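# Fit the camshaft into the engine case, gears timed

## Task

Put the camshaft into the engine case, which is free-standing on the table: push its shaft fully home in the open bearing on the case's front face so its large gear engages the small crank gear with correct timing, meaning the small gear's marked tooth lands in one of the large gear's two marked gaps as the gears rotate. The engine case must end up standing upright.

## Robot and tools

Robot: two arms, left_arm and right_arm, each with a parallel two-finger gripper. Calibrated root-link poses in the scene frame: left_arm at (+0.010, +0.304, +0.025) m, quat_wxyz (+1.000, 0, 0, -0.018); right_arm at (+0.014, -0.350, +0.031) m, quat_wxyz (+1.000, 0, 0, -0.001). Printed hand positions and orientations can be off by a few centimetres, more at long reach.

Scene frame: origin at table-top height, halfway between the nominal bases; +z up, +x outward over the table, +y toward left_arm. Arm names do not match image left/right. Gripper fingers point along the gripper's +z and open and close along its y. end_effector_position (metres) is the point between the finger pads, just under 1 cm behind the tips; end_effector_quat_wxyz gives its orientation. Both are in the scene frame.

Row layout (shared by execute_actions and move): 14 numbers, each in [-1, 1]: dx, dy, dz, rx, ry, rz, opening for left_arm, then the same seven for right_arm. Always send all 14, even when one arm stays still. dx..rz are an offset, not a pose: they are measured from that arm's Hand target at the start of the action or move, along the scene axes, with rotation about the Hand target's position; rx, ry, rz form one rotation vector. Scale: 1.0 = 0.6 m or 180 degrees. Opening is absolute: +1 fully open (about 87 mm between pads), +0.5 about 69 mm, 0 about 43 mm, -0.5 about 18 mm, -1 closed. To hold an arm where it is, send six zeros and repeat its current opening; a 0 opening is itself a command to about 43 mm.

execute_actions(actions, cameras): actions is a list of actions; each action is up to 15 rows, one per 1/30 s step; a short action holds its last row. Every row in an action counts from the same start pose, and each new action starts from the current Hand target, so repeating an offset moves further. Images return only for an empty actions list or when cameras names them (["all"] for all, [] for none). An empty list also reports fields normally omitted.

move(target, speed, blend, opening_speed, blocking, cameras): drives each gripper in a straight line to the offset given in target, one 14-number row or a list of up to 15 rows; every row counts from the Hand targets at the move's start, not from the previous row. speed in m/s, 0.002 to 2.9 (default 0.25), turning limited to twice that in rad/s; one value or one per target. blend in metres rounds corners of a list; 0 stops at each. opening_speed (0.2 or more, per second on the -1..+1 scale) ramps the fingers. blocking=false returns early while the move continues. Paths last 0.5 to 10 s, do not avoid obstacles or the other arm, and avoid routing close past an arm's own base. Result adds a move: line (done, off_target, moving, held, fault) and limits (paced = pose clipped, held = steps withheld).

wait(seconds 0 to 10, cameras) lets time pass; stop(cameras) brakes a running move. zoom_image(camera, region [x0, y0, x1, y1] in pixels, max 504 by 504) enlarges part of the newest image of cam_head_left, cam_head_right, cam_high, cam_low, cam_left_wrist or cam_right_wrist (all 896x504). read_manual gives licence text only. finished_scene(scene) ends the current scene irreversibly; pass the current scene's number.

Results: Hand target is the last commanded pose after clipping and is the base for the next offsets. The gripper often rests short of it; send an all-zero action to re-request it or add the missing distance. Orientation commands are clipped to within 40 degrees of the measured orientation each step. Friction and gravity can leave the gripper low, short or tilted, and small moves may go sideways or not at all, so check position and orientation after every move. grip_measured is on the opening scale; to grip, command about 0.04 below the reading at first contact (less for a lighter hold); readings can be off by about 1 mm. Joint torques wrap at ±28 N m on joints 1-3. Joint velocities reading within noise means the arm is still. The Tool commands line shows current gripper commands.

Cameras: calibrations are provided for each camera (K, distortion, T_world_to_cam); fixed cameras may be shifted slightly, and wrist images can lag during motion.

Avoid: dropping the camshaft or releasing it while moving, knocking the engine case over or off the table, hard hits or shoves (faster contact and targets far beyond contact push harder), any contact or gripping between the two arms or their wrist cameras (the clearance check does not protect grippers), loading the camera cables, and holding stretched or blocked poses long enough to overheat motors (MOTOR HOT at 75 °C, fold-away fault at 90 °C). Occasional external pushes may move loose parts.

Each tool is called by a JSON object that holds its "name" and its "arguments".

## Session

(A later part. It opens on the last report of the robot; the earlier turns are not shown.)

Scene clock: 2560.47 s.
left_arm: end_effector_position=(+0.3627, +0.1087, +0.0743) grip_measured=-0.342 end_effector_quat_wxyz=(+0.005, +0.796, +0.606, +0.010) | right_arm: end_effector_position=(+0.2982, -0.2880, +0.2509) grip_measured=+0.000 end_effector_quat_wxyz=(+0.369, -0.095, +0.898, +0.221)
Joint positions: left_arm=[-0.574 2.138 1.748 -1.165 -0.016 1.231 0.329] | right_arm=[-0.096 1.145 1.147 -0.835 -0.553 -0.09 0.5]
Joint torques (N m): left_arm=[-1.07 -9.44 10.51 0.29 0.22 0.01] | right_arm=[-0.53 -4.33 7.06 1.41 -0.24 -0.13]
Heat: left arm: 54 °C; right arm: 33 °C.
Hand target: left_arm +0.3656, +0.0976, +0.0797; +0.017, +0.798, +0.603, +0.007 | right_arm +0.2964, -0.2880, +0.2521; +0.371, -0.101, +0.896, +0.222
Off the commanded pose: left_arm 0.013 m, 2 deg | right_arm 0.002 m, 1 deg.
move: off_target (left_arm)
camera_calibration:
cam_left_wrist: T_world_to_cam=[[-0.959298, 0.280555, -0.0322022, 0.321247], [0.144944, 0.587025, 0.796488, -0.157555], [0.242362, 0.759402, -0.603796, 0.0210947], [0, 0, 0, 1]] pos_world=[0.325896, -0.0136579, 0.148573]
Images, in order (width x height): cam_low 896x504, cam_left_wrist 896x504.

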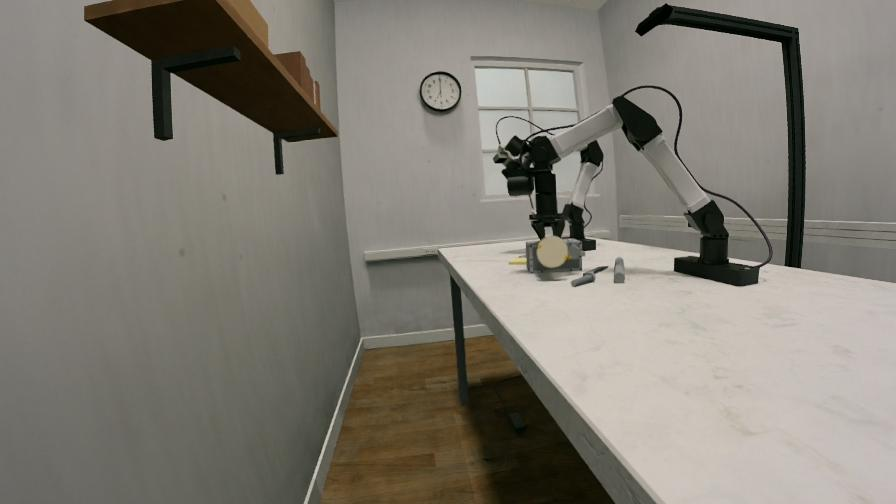

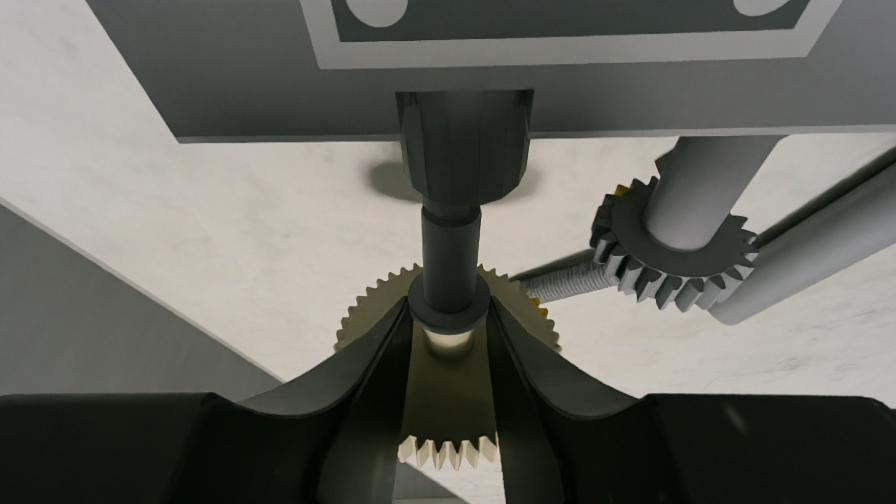

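{"name": "move", "arguments": {"target": [-0.012,-0.03,-0.006,0,0,0,-1,0,0,0,0,0,0,0], "speed": 0.05, "cameras": ["cam_low","cam_left_wrist"]}}

{"name": "zoom_image", "arguments": {"camera": "cam_low", "region": [510, 220, 590, 290]}}

{"name": "zoom_image", "arguments": {"camera": "cam_left_wrist", "region": [340, 100, 560, 300]}}

Scene clock: 2564.67 s.
left_arm: end_effector_position=(+0.3530, +0.0931, +0.0723) grip_measured=-0.342 end_effector_quat_wxyz=(-0.004, +0.797, +0.603, +0.014) | right_arm: end_effector_position=(+0.2982, -0.2880, +0.2509) grip_measured=+0.000 end_effector_quat_wxyz=(+0.369, -0.095, +0.898, +0.221)
Joint positions: left_arm=[-0.624 2.161 1.772 -1.183 -0.029 1.187 0.329] | right_arm=[-0.096 1.145 1.147 -0.835 -0.553 -0.09 0.5]
Joint torques (N m): left_arm=[-0.54 -9.54 10.29 0.45 0.31 0.01] | right_arm=[-0.49 -4.27 7.1 1.4 -0.22 -0.16]
Motor temperatures (°C): left_arm=[21 55 44 24 22 22 24] | right_arm=[22 27 33 28 19 22 19]
Heat: left arm: 55 °C; right arm: 33 °C.
Hand target: left_arm +0.3584, +0.0796, +0.0761; +0.017, +0.798, +0.603, +0.007 | right_arm +0.2964, -0.2880, +0.2521; +0.371, -0.101, +0.896, +0.222
Off the commanded pose: left_arm 0.015 m, 3 deg | right_arm 0.002 m, 1 deg.
move: off_target (left_arm)
camera_calibration:
cam_left_wrist: T_world_to_cam=[[-0.957611, 0.287183, -0.0225347, 0.314403], [0.152106, 0.570525, 0.807072, -0.147121], [0.244634, 0.769433, -0.590023, 0.0313535], [0, 0, 0, 1]] pos_world=[0.315784, -0.0304795, 0.144321]
Images, in order (width x height): cam_low 896x504, cam_left_wrist 896x504.

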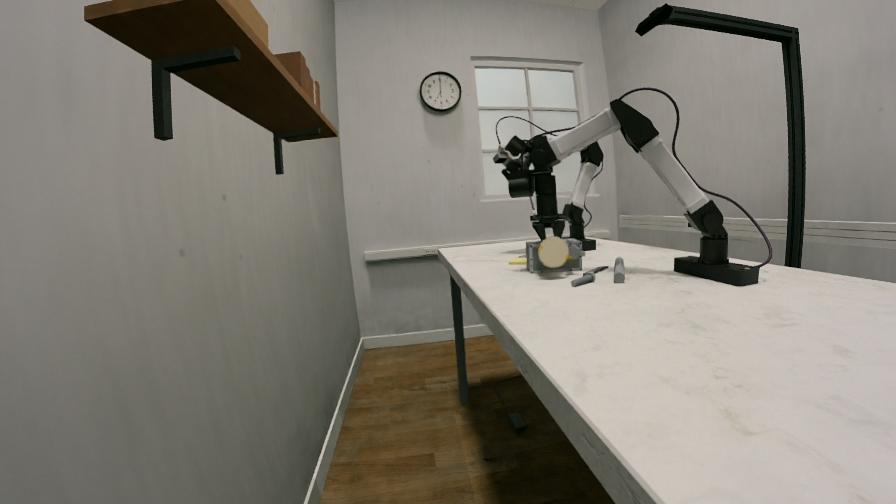

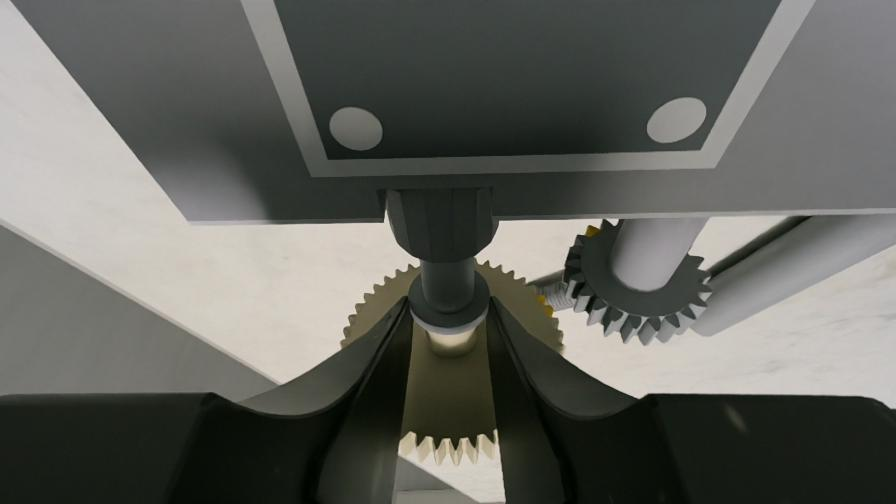

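Scaled by 6.300.

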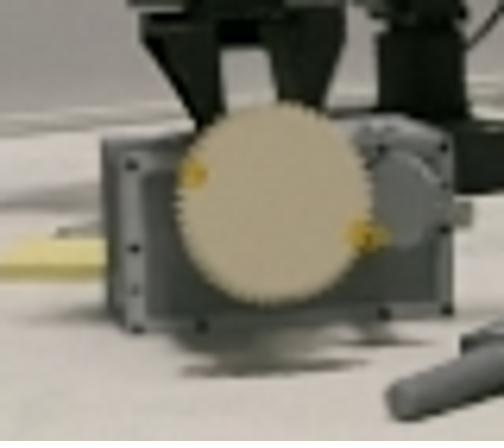

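Scaled by 2.291.

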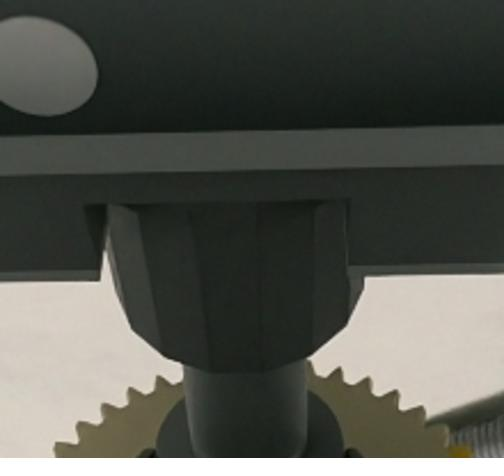

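{"name": "move", "arguments": {"target": [0.004,-0.022,0,0,-0.012,0,-1,0,0,0,0,0,0,0], "speed": 0.05, "cameras": ["cam_low","cam_left_wrist"]}}

{"name": "zoom_image", "arguments": {"camera": "cam_low", "region": [510, 220, 590, 290]}}

Scene clock: 2569.67 s.
left_arm: end_effector_position=(+0.3526, +0.0923, +0.0720) grip_measured=-0.342 end_effector_quat_wxyz=(-0.010, +0.793, +0.609, +0.028) | right_arm: end_effector_position=(+0.2982, -0.2880, +0.2509) grip_measured=+0.000 end_effector_quat_wxyz=(+0.369, -0.095, +0.898, +0.221)
Joint positions: left_arm=[-0.638 2.17 1.78 -1.187 -0.059 1.159 0.329] | right_arm=[-0.096 1.145 1.147 -0.835 -0.553 -0.09 0.5]
Joint torques (N m): left_arm=[-2.14 -9.52 10.92 0.73 0.32 0.02] | right_arm=[-0.53 -4.34 7.09 1.4 -0.23 -0.15]
Motor temperatures (°C): left_arm=[21 55 44 24 22 22 24] | right_arm=[22 27 33 28 19 22 19]
Heat: left arm: 55 °C; right arm: 33 °C.
Hand target: left_arm +0.3608, +0.0664, +0.0761; +0.028, +0.798, +0.602, +0.022 | right_arm +0.2964, -0.2880, +0.2521; +0.371, -0.101, +0.896, +0.222
Off the commanded pose: left_arm 0.027 m, 5 deg | right_arm 0.002 m, 1 deg.
move: off_target (left_arm)
camera_calibration:
cam_left_wrist: T_world_to_cam=[[-0.961228, 0.274117, -0.0300131, 0.317275], [0.131633, 0.551761, 0.823549, -0.138652], [0.242309, 0.787668, -0.566451, 0.0293794], [0, 0, 0, 1]] pos_world=[0.316106, -0.0336087, 0.140351]
Images, in order (width x height): cam_low 896x504, cam_left_wrist 896x504.

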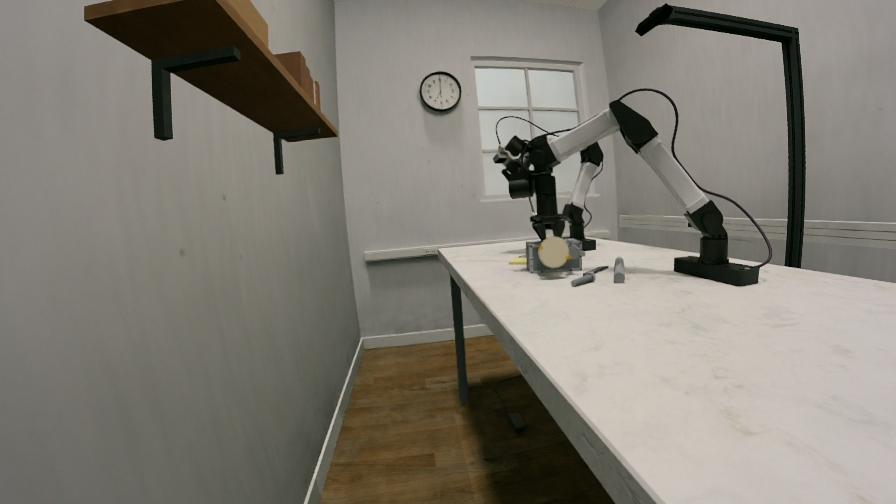

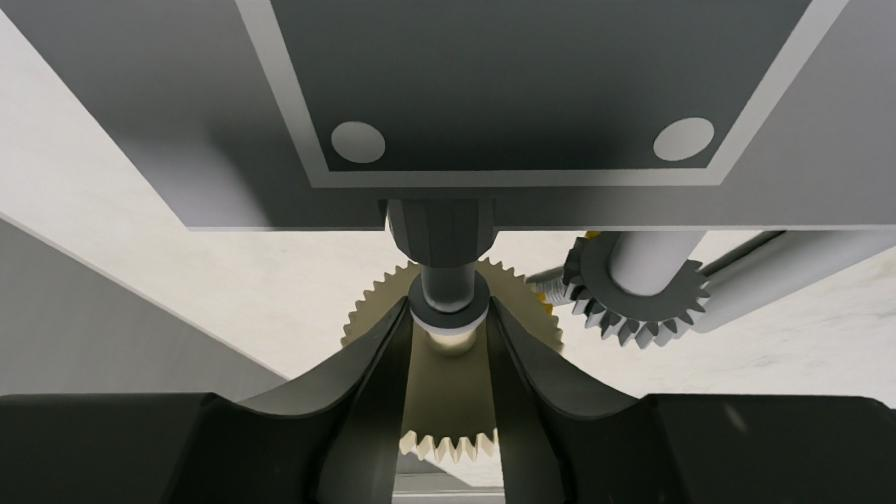

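Scaled by 6.300.

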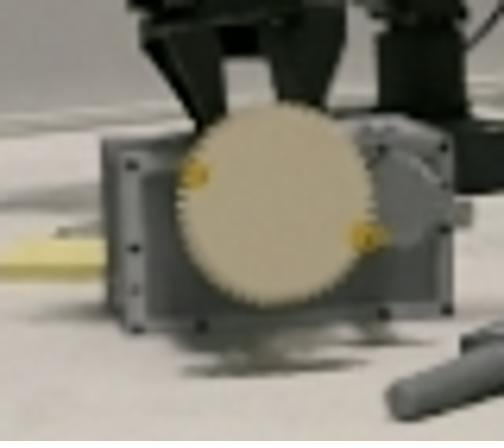

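{"name": "move", "arguments": {"target": [-0.021,0.012,-0.007,0,0,0,-1,0,0,0,0,0,0,0], "speed": 0.05, "cameras": ["cam_low","cam_left_wrist"]}}

{"name": "zoom_image", "arguments": {"camera": "cam_low", "region": [510, 220, 590, 290]}}

Scene clock: 2576.10 s.
left_arm: end_effector_position=(+0.3516, +0.0900, +0.0666) grip_measured=-0.342 end_effector_quat_wxyz=(-0.003, +0.794, +0.607, +0.034) | right_arm: end_effector_position=(+0.2982, -0.2880, +0.2509) grip_measured=+0.000 end_effector_quat_wxyz=(+0.369, -0.095, +0.898, +0.221)
Joint positions: left_arm=[-0.648 2.157 1.738 -1.14 -0.068 1.154 0.329] | right_arm=[-0.096 1.145 1.147 -0.835 -0.553 -0.09 0.5]
Joint torques (N m): left_arm=[-1.77 -12.74 5.67 0.76 0.4 0] | right_arm=[-0.55 -4.33 7.12 1.41 -0.23 -0.15]
Motor temperatures (°C): left_arm=[21 55 45 24 22 22 25] | right_arm=[22 27 33 28 19 22 19]
Heat: left arm: 55 °C; right arm: 33 °C.
Hand target: left_arm +0.3483, +0.0736, +0.0719; +0.028, +0.798, +0.602, +0.022 | right_arm +0.2964, -0.2880, +0.2521; +0.371, -0.101, +0.896, +0.222
Off the commanded pose: left_arm 0.018 m, 4 deg | right_arm 0.002 m, 1 deg.
move: off_target (left_arm)
camera_calibration:
cam_left_wrist: T_world_to_cam=[[-0.959195, 0.278339, -0.04972, 0.316971], [0.118156, 0.55435, 0.823854, -0.128261], [0.256873, 0.784362, -0.564617, 0.0234335], [0, 0, 0, 1]] pos_world=[0.313173, -0.0355042, 0.134659]
Images, in order (width x height): cam_low 896x504, cam_left_wrist 896x504.

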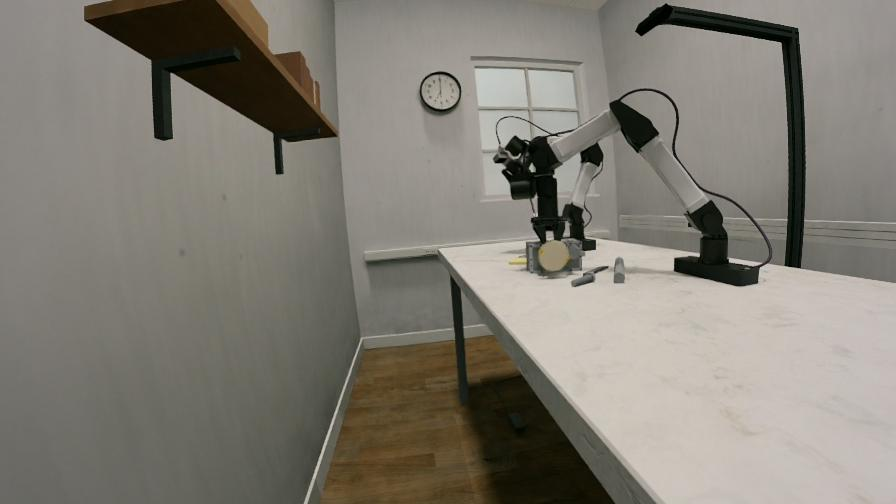

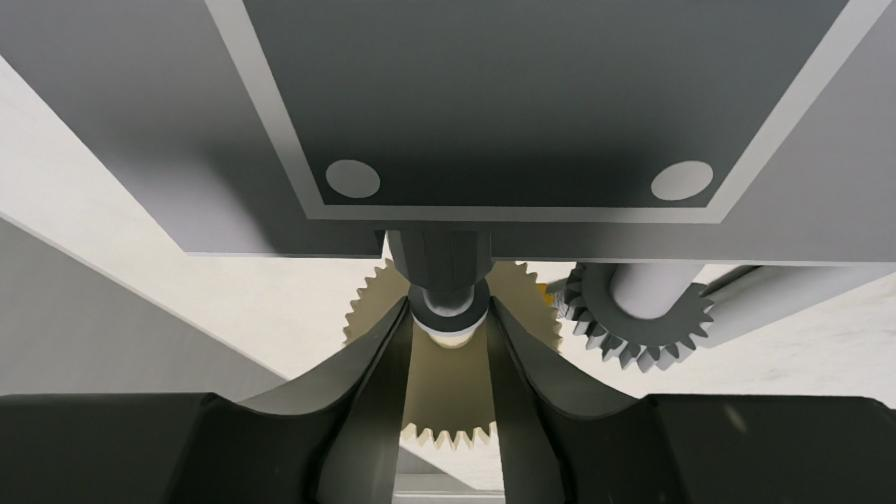

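Scaled by 6.300.

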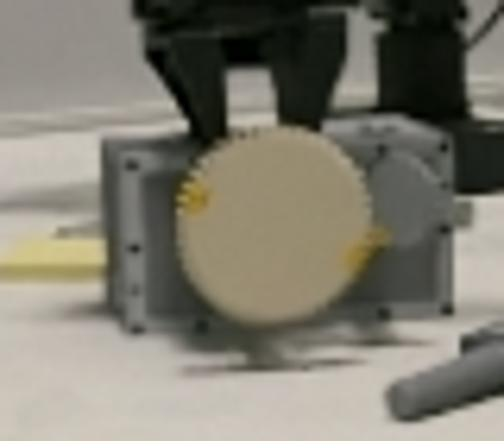

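{"name": "move", "arguments": {"target": [0.003,-0.012,0.008,0.02,0,0,-1,0,0,0,0,0,0,0], "speed": 0.05, "cameras": ["cam_low","cam_left_wrist"]}}

{"name": "zoom_image", "arguments": {"camera": "cam_low", "region": [510, 220, 590, 290]}}

Scene clock: 2580.63 s.
left_arm: end_effector_position=(+0.3475, +0.0742, +0.0691) grip_measured=-0.342 end_effector_quat_wxyz=(-0.006, +0.797, +0.602, +0.040) | right_arm: end_effector_position=(+0.2982, -0.2880, +0.2509) grip_measured=+0.000 end_effector_quat_wxyz=(+0.369, -0.095, +0.898, +0.221)
Joint positions: left_arm=[-0.688 2.188 1.794 -1.172 -0.08 1.125 0.329] | right_arm=[-0.096 1.145 1.147 -0.835 -0.553 -0.09 0.5]
Joint torques (N m): left_arm=[-0.77 -10.07 10.69 0.17 0.05 -0.01] | right_arm=[-0.5 -4.33 7.1 1.4 -0.24 -0.16]
Motor temperatures (°C): left_arm=[21 56 44 24 22 22 25] | right_arm=[22 27 33 28 19 22 19]
Heat: left arm: 56 °C; right arm: 33 °C.
Hand target: left_arm +0.3499, +0.0663, +0.0766; +0.003, +0.798, +0.601, +0.041 | right_arm +0.2964, -0.2880, +0.2521; +0.371, -0.101, +0.896, +0.222
Off the commanded pose: left_arm 0.011 m, 1 deg | right_arm 0.002 m, 1 deg.
move: off_target (left_arm)
camera_calibration:
cam_left_wrist: T_world_to_cam=[[-0.955616, 0.290242, -0.0505804, 0.315435], [0.12095, 0.543037, 0.830952, -0.121747], [0.268644, 0.787953, -0.55404, 0.03322], [0, 0, 0, 1]] pos_world=[0.307236, -0.0516149, 0.135526]
Images, in order (width x height): cam_low 896x504, cam_left_wrist 896x504.

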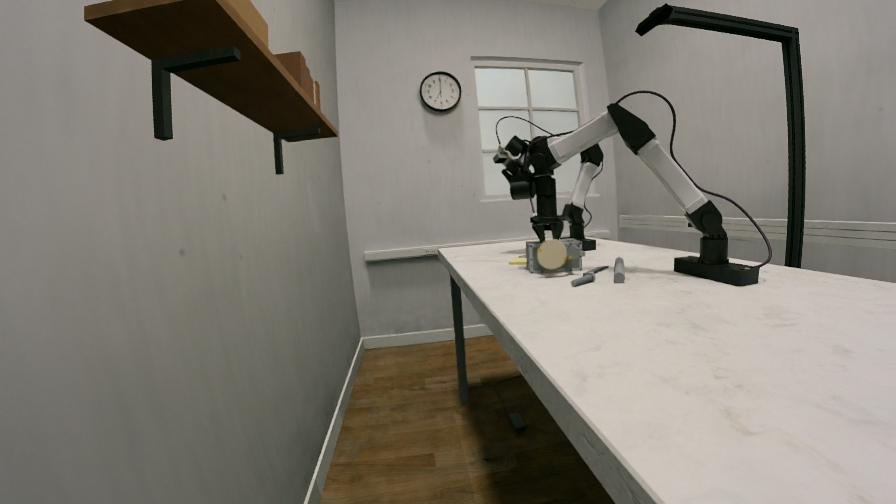

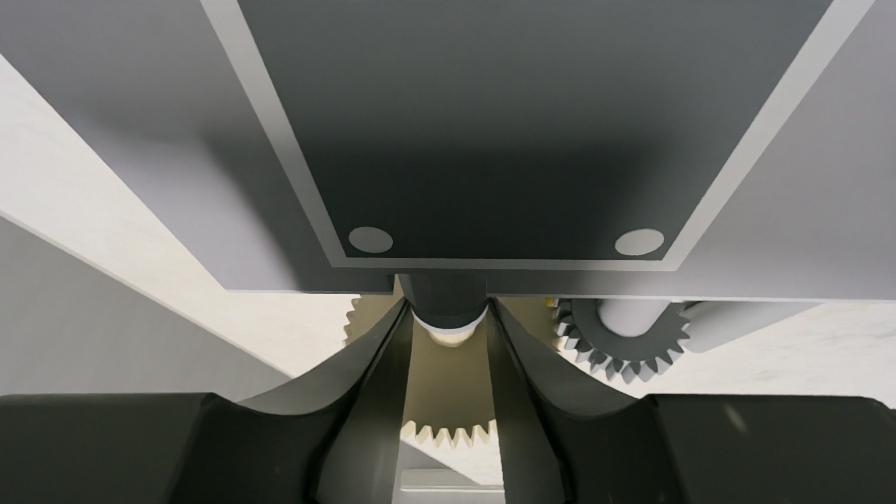

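Scaled by 6.300.

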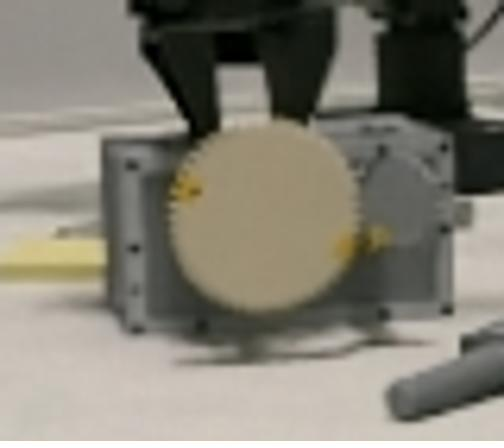

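{"name": "move", "arguments": {"target": [0.0,-0.02,0.00,0.01,-0.012,0,-1,0,0,0,0,0,0,0], "speed": 0.05, "cameras": ["cam_low","cam_left_wrist"]}}

{"name": "zoom_image", "arguments": {"camera": "cam_low", "region": [510, 220, 590, 290]}}

{"name": "zoom_image", "arguments": {"camera": "cam_left_wrist", "region": [480, 240, 720, 440]}}

Scene clock: 2589.10 s.
left_arm: end_effector_position=(+0.3473, +0.0732, +0.0698) grip_measured=-0.342 end_effector_quat_wxyz=(-0.022, +0.793, +0.605, +0.068) | right_arm: end_effector_position=(+0.2982, -0.2880, +0.2509) grip_measured=+0.000 end_effector_quat_wxyz=(+0.369, -0.095, +0.898, +0.221)
Joint positions: left_arm=[-0.714 2.219 1.83 -1.204 -0.142 1.087 0.329] | right_arm=[-0.096 1.145 1.147 -0.835 -0.553 -0.09 0.5]
Joint torques (N m): left_arm=[-2.02 -10.25 10.91 0.38 0.14 0] | right_arm=[-0.49 -4.34 7.1 1.41 -0.23 -0.16]
Motor temperatures (°C): left_arm=[21 56 44 24 22 22 25] | right_arm=[22 27 33 28 19 22 19]
Heat: left arm: 56 °C; right arm: 33 °C.
Hand target: left_arm +0.3501, +0.0543, +0.0767; +0.002, +0.797, +0.600, +0.066 | right_arm +0.2964, -0.2880, +0.2521; +0.371, -0.101, +0.896, +0.222
Off the commanded pose: left_arm 0.020 m, 3 deg | right_arm 0.002 m, 1 deg.
move: off_target (left_arm)
camera_calibration:
cam_left_wrist: T_world_to_cam=[[-0.957498, 0.28253, -0.0580938, 0.317365], [0.0930438, 0.493176, 0.86494, -0.110666], [0.273022, 0.822772, -0.498503, 0.0264795], [0, 0, 0, 1]] pos_world=[0.306943, -0.0568735, 0.127357]
Images, in order (width x height): cam_low 896x504, cam_left_wrist 896x504.

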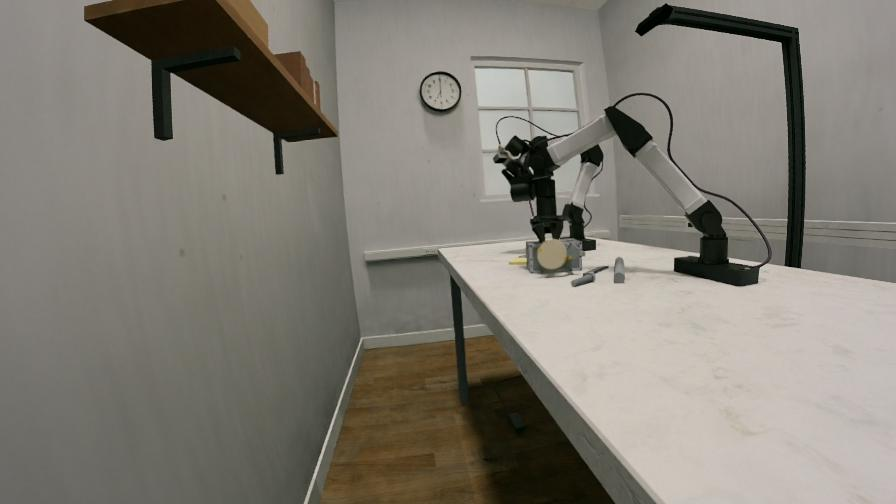

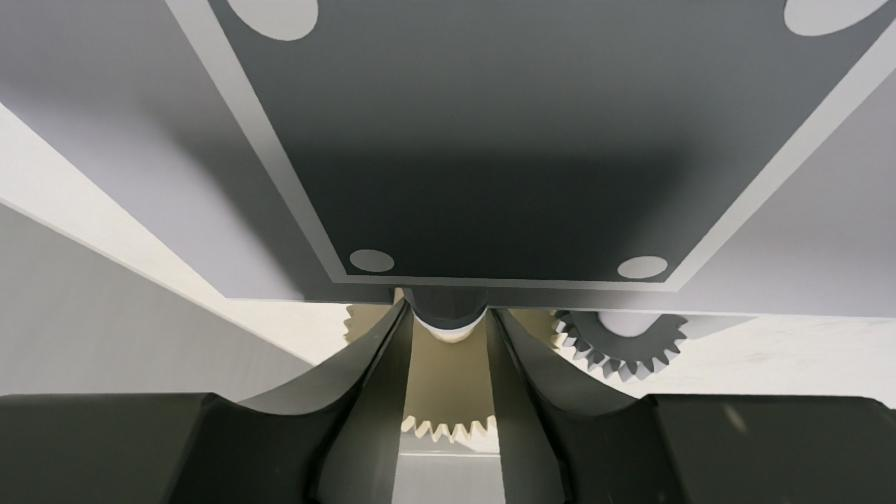

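Scaled by 6.300.

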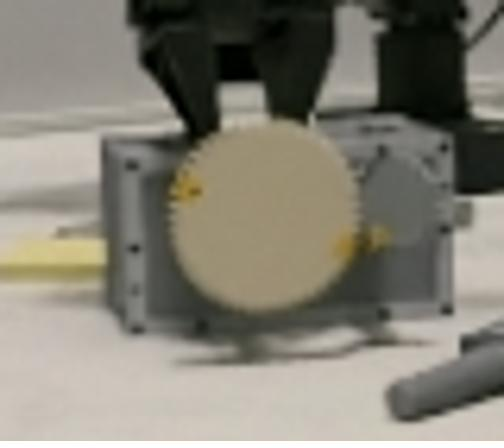

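Scaled by 2.100.

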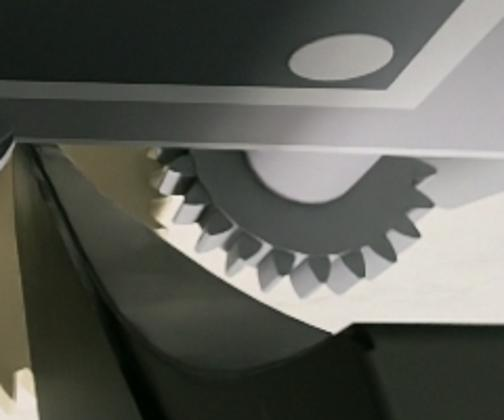

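{"name": "move", "arguments": {"target": [[0,0.031,0,-0.01,0.012,0,-1,0,0,0,0,0,0,0],[0,0.031,0,-0.01,0.012,0,-0.05,0,0,0,0,0,0,0],[0,0.031,0.15,-0.01,0.012,0,-0.05,0,0,0,0,0,0,0],[0.03,0.16,0.15,-0.03,0.012,0,-1,0,0,0,0,0,0,0]], "speed": [0.05,0.05,0.12,0.2], "opening_speed": 0.8, "cameras": ["cam_left_wrist","cam_low"]}}

{"name": "zoom_image", "arguments": {"camera": "cam_low", "region": [510, 220, 590, 290]}}

Scene clock: 2600.23 s.
left_arm: end_effector_position=(+0.3697, +0.1547, +0.1614) grip_measured=-0.964 end_effector_quat_wxyz=(+0.012, +0.793, +0.608, +0.024) | right_arm: end_effector_position=(+0.2982, -0.2880, +0.2509) grip_measured=+0.000 end_effector_quat_wxyz=(+0.369, -0.095, +0.898, +0.221)
Joint positions: left_arm=[-0.477 2.03 1.926 -1.426 -0.035 1.322 0.018] | right_arm=[-0.096 1.145 1.147 -0.835 -0.553 -0.09 0.5]
Joint torques (N m): left_arm=[-0.32 -11.59 5.76 0.58 0.24 0.17] | right_arm=[-0.46 -4.34 7.12 1.41 -0.23 -0.13]
Motor temperatures (°C): left_arm=[21 58 43 24 22 22 24] | right_arm=[22 27 33 28 19 22 19]
Heat: left arm: 58 °C; right arm: 33 °C.
Hand target: left_arm +0.3680, +0.1503, +0.1667; +0.028, +0.797, +0.603, +0.022 | right_arm +0.2964, -0.2880, +0.2521; +0.371, -0.101, +0.896, +0.222
Off the commanded pose: left_arm 0.007 m, 2 deg | right_arm 0.002 m, 1 deg.
move: done
camera_calibration:
cam_left_wrist: T_world_to_cam=[[-0.959636, 0.274358, -0.0618591, 0.323787], [0.115158, 0.583972, 0.803564, -0.244553], [0.256589, 0.764006, -0.591995, 0.0292446], [0, 0, 0, 1]] pos_world=[0.331376, 0.0316356, 0.233856]
Images, in order (width x height): cam_low 896x504, cam_left_wrist 896x504.

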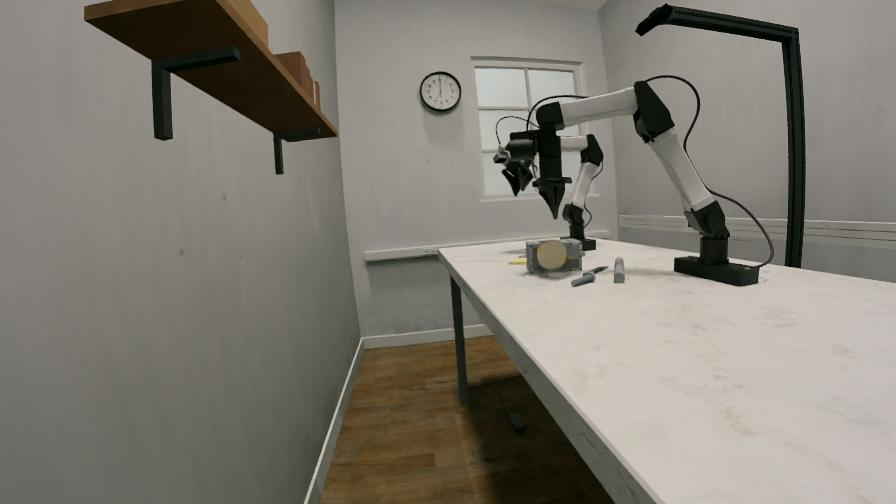

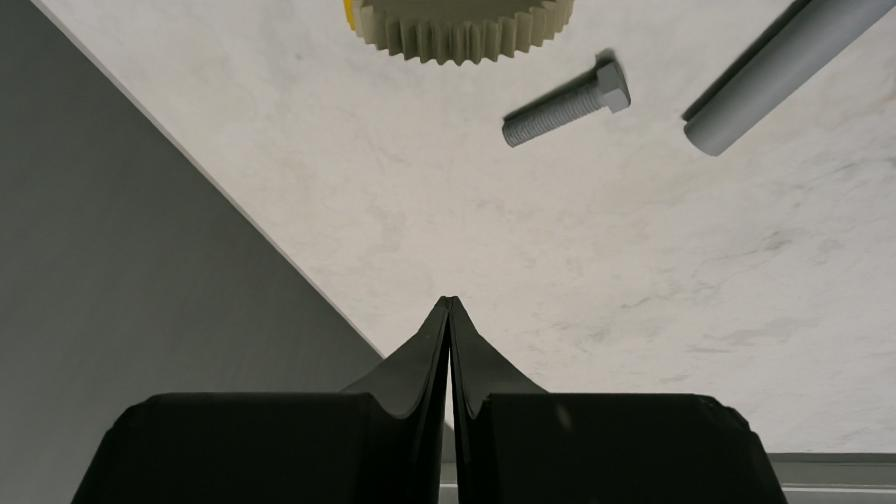

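Scaled by 6.300.

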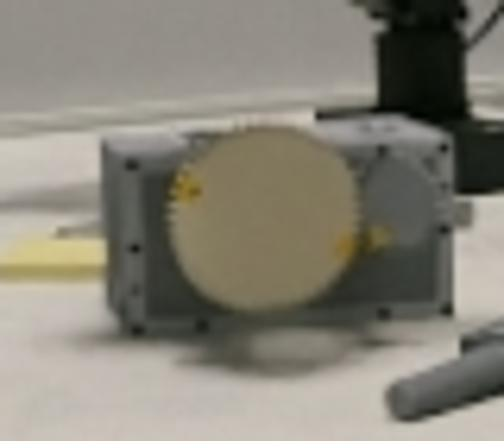

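{"name": "move", "arguments": {"target": [[-0.018,-0.005,-0.155,0,0,0,-1,0,0,0,0,0,0,0],[-0.025,-0.065,-0.155,0,0,0,-1,0,0,0,0,0,0,0]], "speed": [0.2,0.05], "cameras": ["cam_left_wrist","cam_low"]}}

{"name": "zoom_image", "arguments": {"camera": "cam_low", "region": [510, 220, 590, 290]}}

Scene clock: 2608.10 s.
left_arm: end_effector_position=(+0.3535, +0.1366, +0.0788) grip_measured=-0.964 end_effector_quat_wxyz=(+0.007, +0.789, +0.613, +0.044) | right_arm: end_effector_position=(+0.2982, -0.2880, +0.2509) grip_measured=+0.000 end_effector_quat_wxyz=(+0.369, -0.095, +0.898, +0.221)
Joint positions: left_arm=[-0.557 2.023 1.579 -1.085 -0.08 1.23 0.018] | right_arm=[-0.096 1.145 1.147 -0.835 -0.553 -0.09 0.5]
Joint torques (N m): left_arm=[-2.73 -7.32 9.44 0.67 0.55 0.06] | right_arm=[-0.49 -4.33 7.06 1.41 -0.24 -0.15]
Motor temperatures (°C): left_arm=[21 57 42 24 22 22 24] | right_arm=[22 27 33 28 19 22 19]
Heat: left arm: 57 °C; right arm: 33 °C.
Hand target: left_arm +0.3531, +0.1113, +0.0738; +0.028, +0.797, +0.603, +0.022 | right_arm +0.2964, -0.2880, +0.2521; +0.371, -0.101, +0.896, +0.222
Off the commanded pose: left_arm 0.026 m, 4 deg | right_arm 0.002 m, 1 deg.
move: off_target (left_arm)
camera_calibration:
cam_left_wrist: T_world_to_cam=[[-0.961593, 0.263231, -0.0777706, 0.31149], [0.0863108, 0.558951, 0.824697, -0.153911], [0.260555, 0.78631, -0.560203, -0.00872754], [0, 0, 0, 1]] pos_world=[0.315085, 0.0108979, 0.146266]
Images, in order (width x height): cam_low 896x504, cam_left_wrist 896x504.

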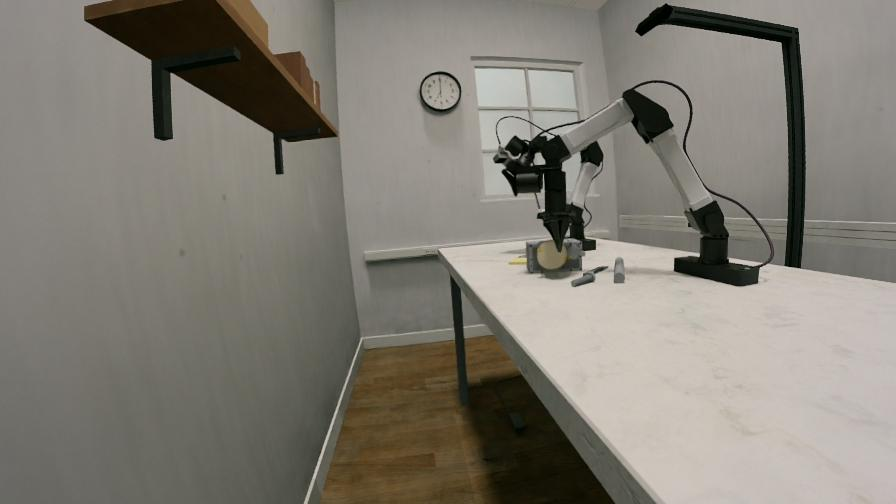

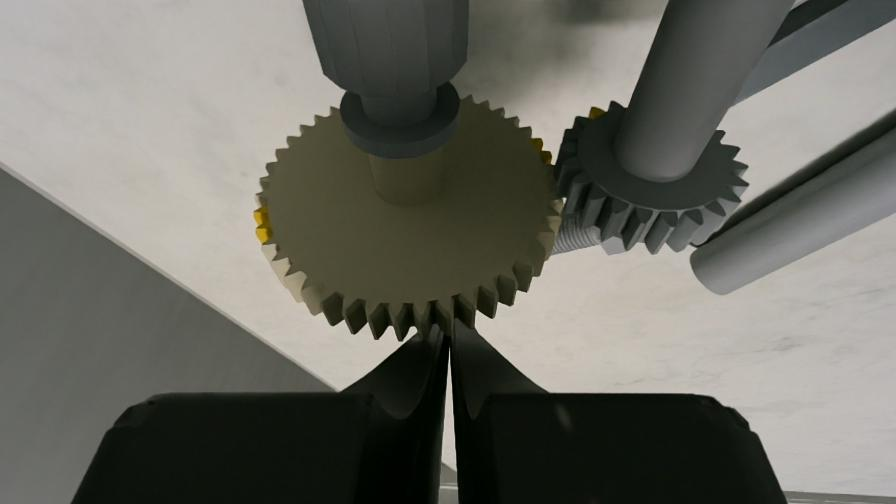

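Scaled by 6.300.

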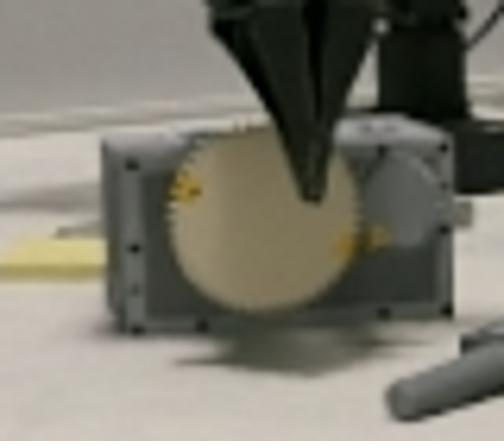

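{"name": "move", "arguments": {"target": [[0.02,0.06,-0.012,0,0,0,-1,0,0,0,0,0,0,0],[0.02,-0.02,-0.012,0,0,0,-1,0,0,0,0,0,0,0]], "speed": [0.15,0.05], "cameras": ["cam_left_wrist","cam_low"]}}

{"name": "zoom_image", "arguments": {"camera": "cam_low", "region": [510, 220, 590, 290]}}

Scene clock: 2614.90 s.
left_arm: end_effector_position=(+0.3659, +0.1367, +0.0773) grip_measured=-0.964 end_effector_quat_wxyz=(-0.007, +0.787, +0.615, +0.056) | right_arm: end_effector_position=(+0.2982, -0.2880, +0.2509) grip_measured=+0.000 end_effector_quat_wxyz=(+0.369, -0.095, +0.898, +0.221)
Joint positions: left_arm=[-0.552 2.084 1.657 -1.121 -0.111 1.229 0.018] | right_arm=[-0.096 1.145 1.147 -0.835 -0.553 -0.09 0.5]
Joint torques (N m): left_arm=[-3.78 -7.25 9.25 0.88 0.84 -0.01] | right_arm=[-0.53 -4.29 7.1 1.41 -0.23 -0.16]
Motor temperatures (°C): left_arm=[21 56 42 24 22 22 24] | right_arm=[22 27 33 28 19 22 19]
Heat: left arm: 56 °C; right arm: 33 °C.
Hand target: left_arm +0.3651, +0.0993, +0.0665; +0.028, +0.797, +0.602, +0.022 | right_arm +0.2964, -0.2880, +0.2521; +0.371, -0.101, +0.896, +0.222
Off the commanded pose: left_arm 0.039 m, 6 deg | right_arm 0.002 m, 1 deg.
move: off_target (left_arm)
camera_calibration:
cam_left_wrist: T_world_to_cam=[[-0.963011, 0.260194, -0.0700593, 0.323723], [0.0815263, 0.529155, 0.844599, -0.149428], [0.256832, 0.807647, -0.530795, -0.0166165], [0, 0, 0, 1]] pos_world=[0.328199, 0.00826032, 0.140067]
Images, in order (width x height): cam_low 896x504, cam_left_wrist 896x504.

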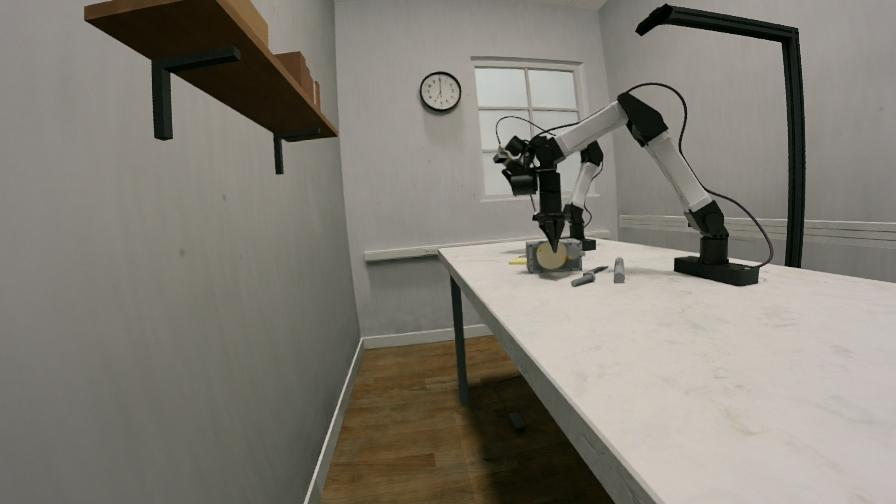

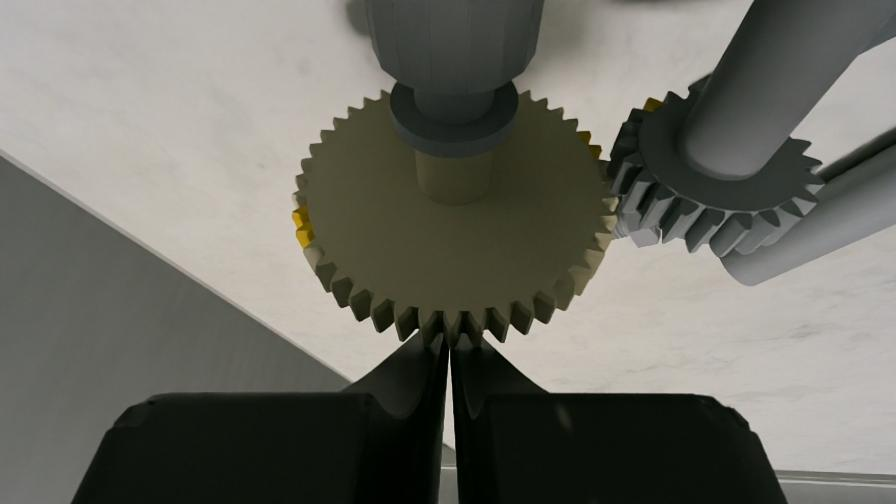

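Scaled by 6.300.

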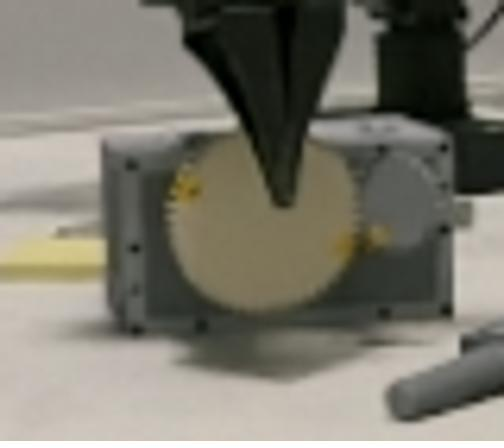

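{"name": "move", "arguments": {"target": [[-0.028,0.05,0.015,0,0,0,-1,0,0,0,0,0,0,0],[-0.028,0.002,0.015,0,0,0,-1,0,0,0,0,0,0,0],[-0.028,-0.002,-0.03,0,0,0,-1,0,0,0,0,0,0,0]], "speed": [0.15,0.05,0.05], "cameras": ["cam_left_wrist","cam_low"]}}

{"name": "zoom_image", "arguments": {"camera": "cam_low", "region": [510, 220, 590, 290]}}

Scene clock: 2622.03 s.
left_arm: end_effector_position=(+0.3478, +0.1255, +0.0774) grip_measured=-0.964 end_effector_quat_wxyz=(+0.003, +0.789, +0.613, +0.049) | right_arm: end_effector_position=(+0.2982, -0.2880, +0.2509) grip_measured=+0.000 end_effector_quat_wxyz=(+0.369, -0.095, +0.898, +0.221)
Joint positions: left_arm=[-0.594 2.036 1.59 -1.091 -0.093 1.193 0.018] | right_arm=[-0.096 1.145 1.147 -0.835 -0.553 -0.09 0.5]
Joint torques (N m): left_arm=[-2.41 -5.52 4.31 1.47 0.64 0.1] | right_arm=[-0.49 -4.33 7.05 1.4 -0.23 -0.15]
Motor temperatures (°C): left_arm=[21 56 42 24 22 22 24] | right_arm=[22 27 33 28 19 22 19]
Heat: left arm: 56 °C; right arm: 33 °C.
Hand target: left_arm +0.3483, +0.0982, +0.0485; +0.028, +0.797, +0.603, +0.022 | right_arm +0.2964, -0.2880, +0.2521; +0.371, -0.101, +0.896, +0.222
Off the commanded pose: left_arm 0.040 m, 4 deg | right_arm 0.002 m, 1 deg.
move: off_target (left_arm)
camera_calibration:
cam_left_wrist: T_world_to_cam=[[-0.961328, 0.264246, -0.0776086, 0.308627], [0.0836786, 0.548724, 0.831805, -0.144318], [0.262387, 0.793143, -0.549615, -0.00157304], [0, 0, 0, 1]] pos_world=[0.309181, -0.00111508, 0.143132]
Images, in order (width x height): cam_low 896x504, cam_left_wrist 896x504.

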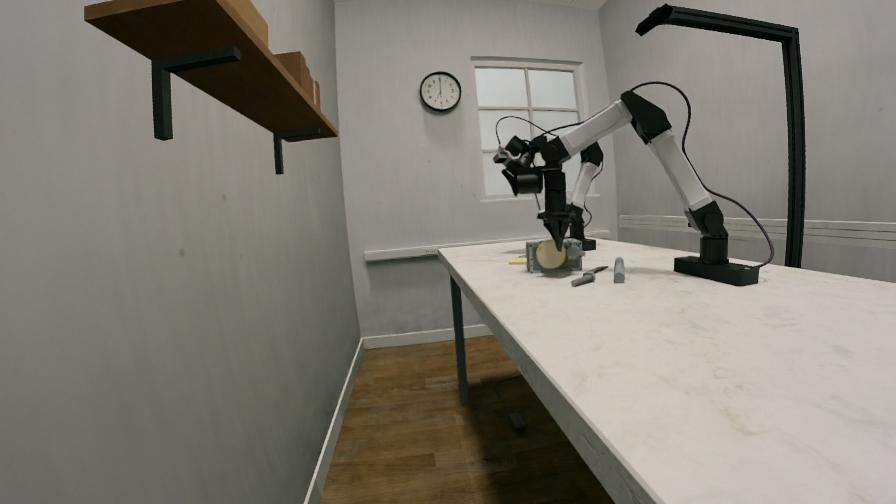

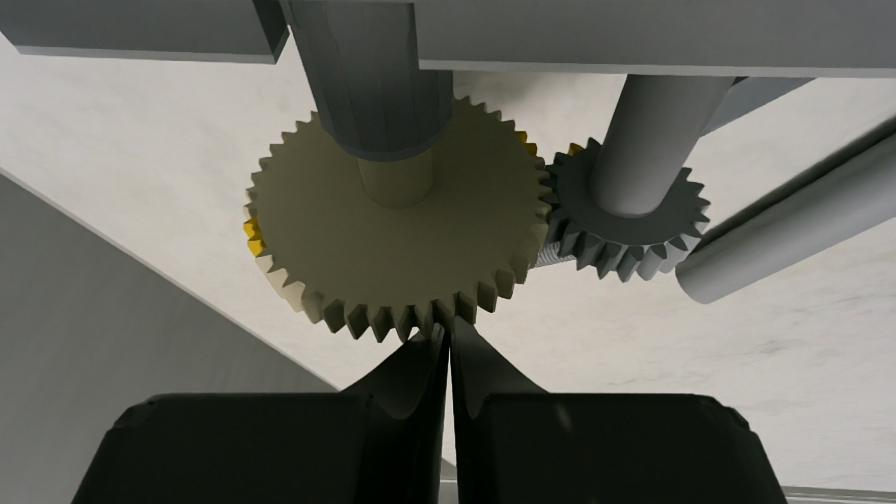

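Scaled by 6.300.

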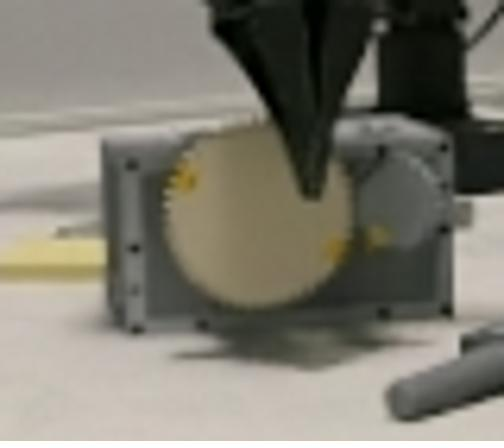

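{"name": "move", "arguments": {"target": [[0,0.045,0,0,0,0,-1,0,0,0,0,0,0,0],[0.01,0.045,0.13,0,0,0,-1,0,0,0,0,0,0,0],[0.04,0.011,0.075,0,0,0,-1,0,0,0,0,0,0,0]], "speed": 0.15, "cameras": ["cam_left_wrist"]}}

{"name": "zoom_image", "arguments": {"camera": "cam_left_wrist", "region": [480, 120, 680, 300]}}

Scene clock: 2628.00 s.
left_arm: end_effector_position=(+0.3654, +0.1154, +0.0894) grip_measured=-0.964 end_effector_quat_wxyz=(+0.007, +0.798, +0.603, +0.024) | right_arm: end_effector_position=(+0.2982, -0.2880, +0.2509) grip_measured=+0.000 end_effector_quat_wxyz=(+0.369, -0.095, +0.898, +0.221)
Joint positions: left_arm=[-0.568 2.109 1.759 -1.191 -0.041 1.245 0.018] | right_arm=[-0.096 1.145 1.147 -0.835 -0.553 -0.09 0.5]
Joint torques (N m): left_arm=[-0.35 -9.43 9.76 0.54 0.22 0.01] | right_arm=[-0.53 -4.31 7.09 1.41 -0.24 -0.16]
Motor temperatures (°C): left_arm=[21 55 41 24 22 22 24] | right_arm=[22 27 33 28 19 22 19]
Heat: left arm: 55 °C; right arm: 33 °C.
Hand target: left_arm +0.3722, +0.1046, +0.0935; +0.028, +0.797, +0.602, +0.022 | right_arm +0.2964, -0.2880, +0.2521; +0.371, -0.101, +0.896, +0.222
Off the commanded pose: left_arm 0.013 m, 2 deg | right_arm 0.002 m, 1 deg.
move: off_target (left_arm)
camera_calibration:
cam_left_wrist: T_world_to_cam=[[-0.956107, 0.288194, -0.052954, 0.322288], [0.128904, 0.575974, 0.807241, -0.16766], [0.263142, 0.764982, -0.587842, 0.0148471], [0, 0, 0, 1]] pos_world=[0.325846, -0.00767143, 0.161136]
Images, in order (width x height): cam_left_wrist 896x504.

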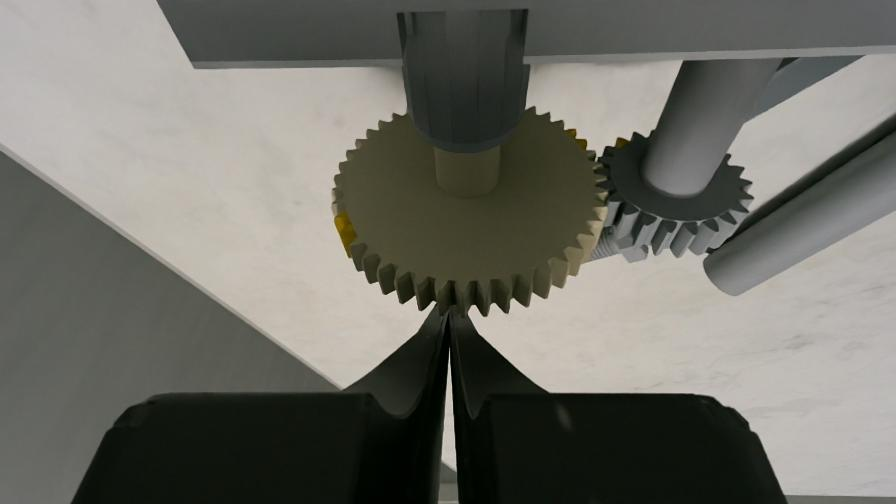

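Scaled by 2.520.

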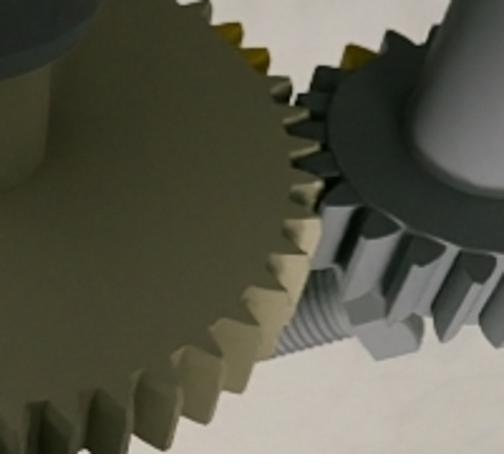

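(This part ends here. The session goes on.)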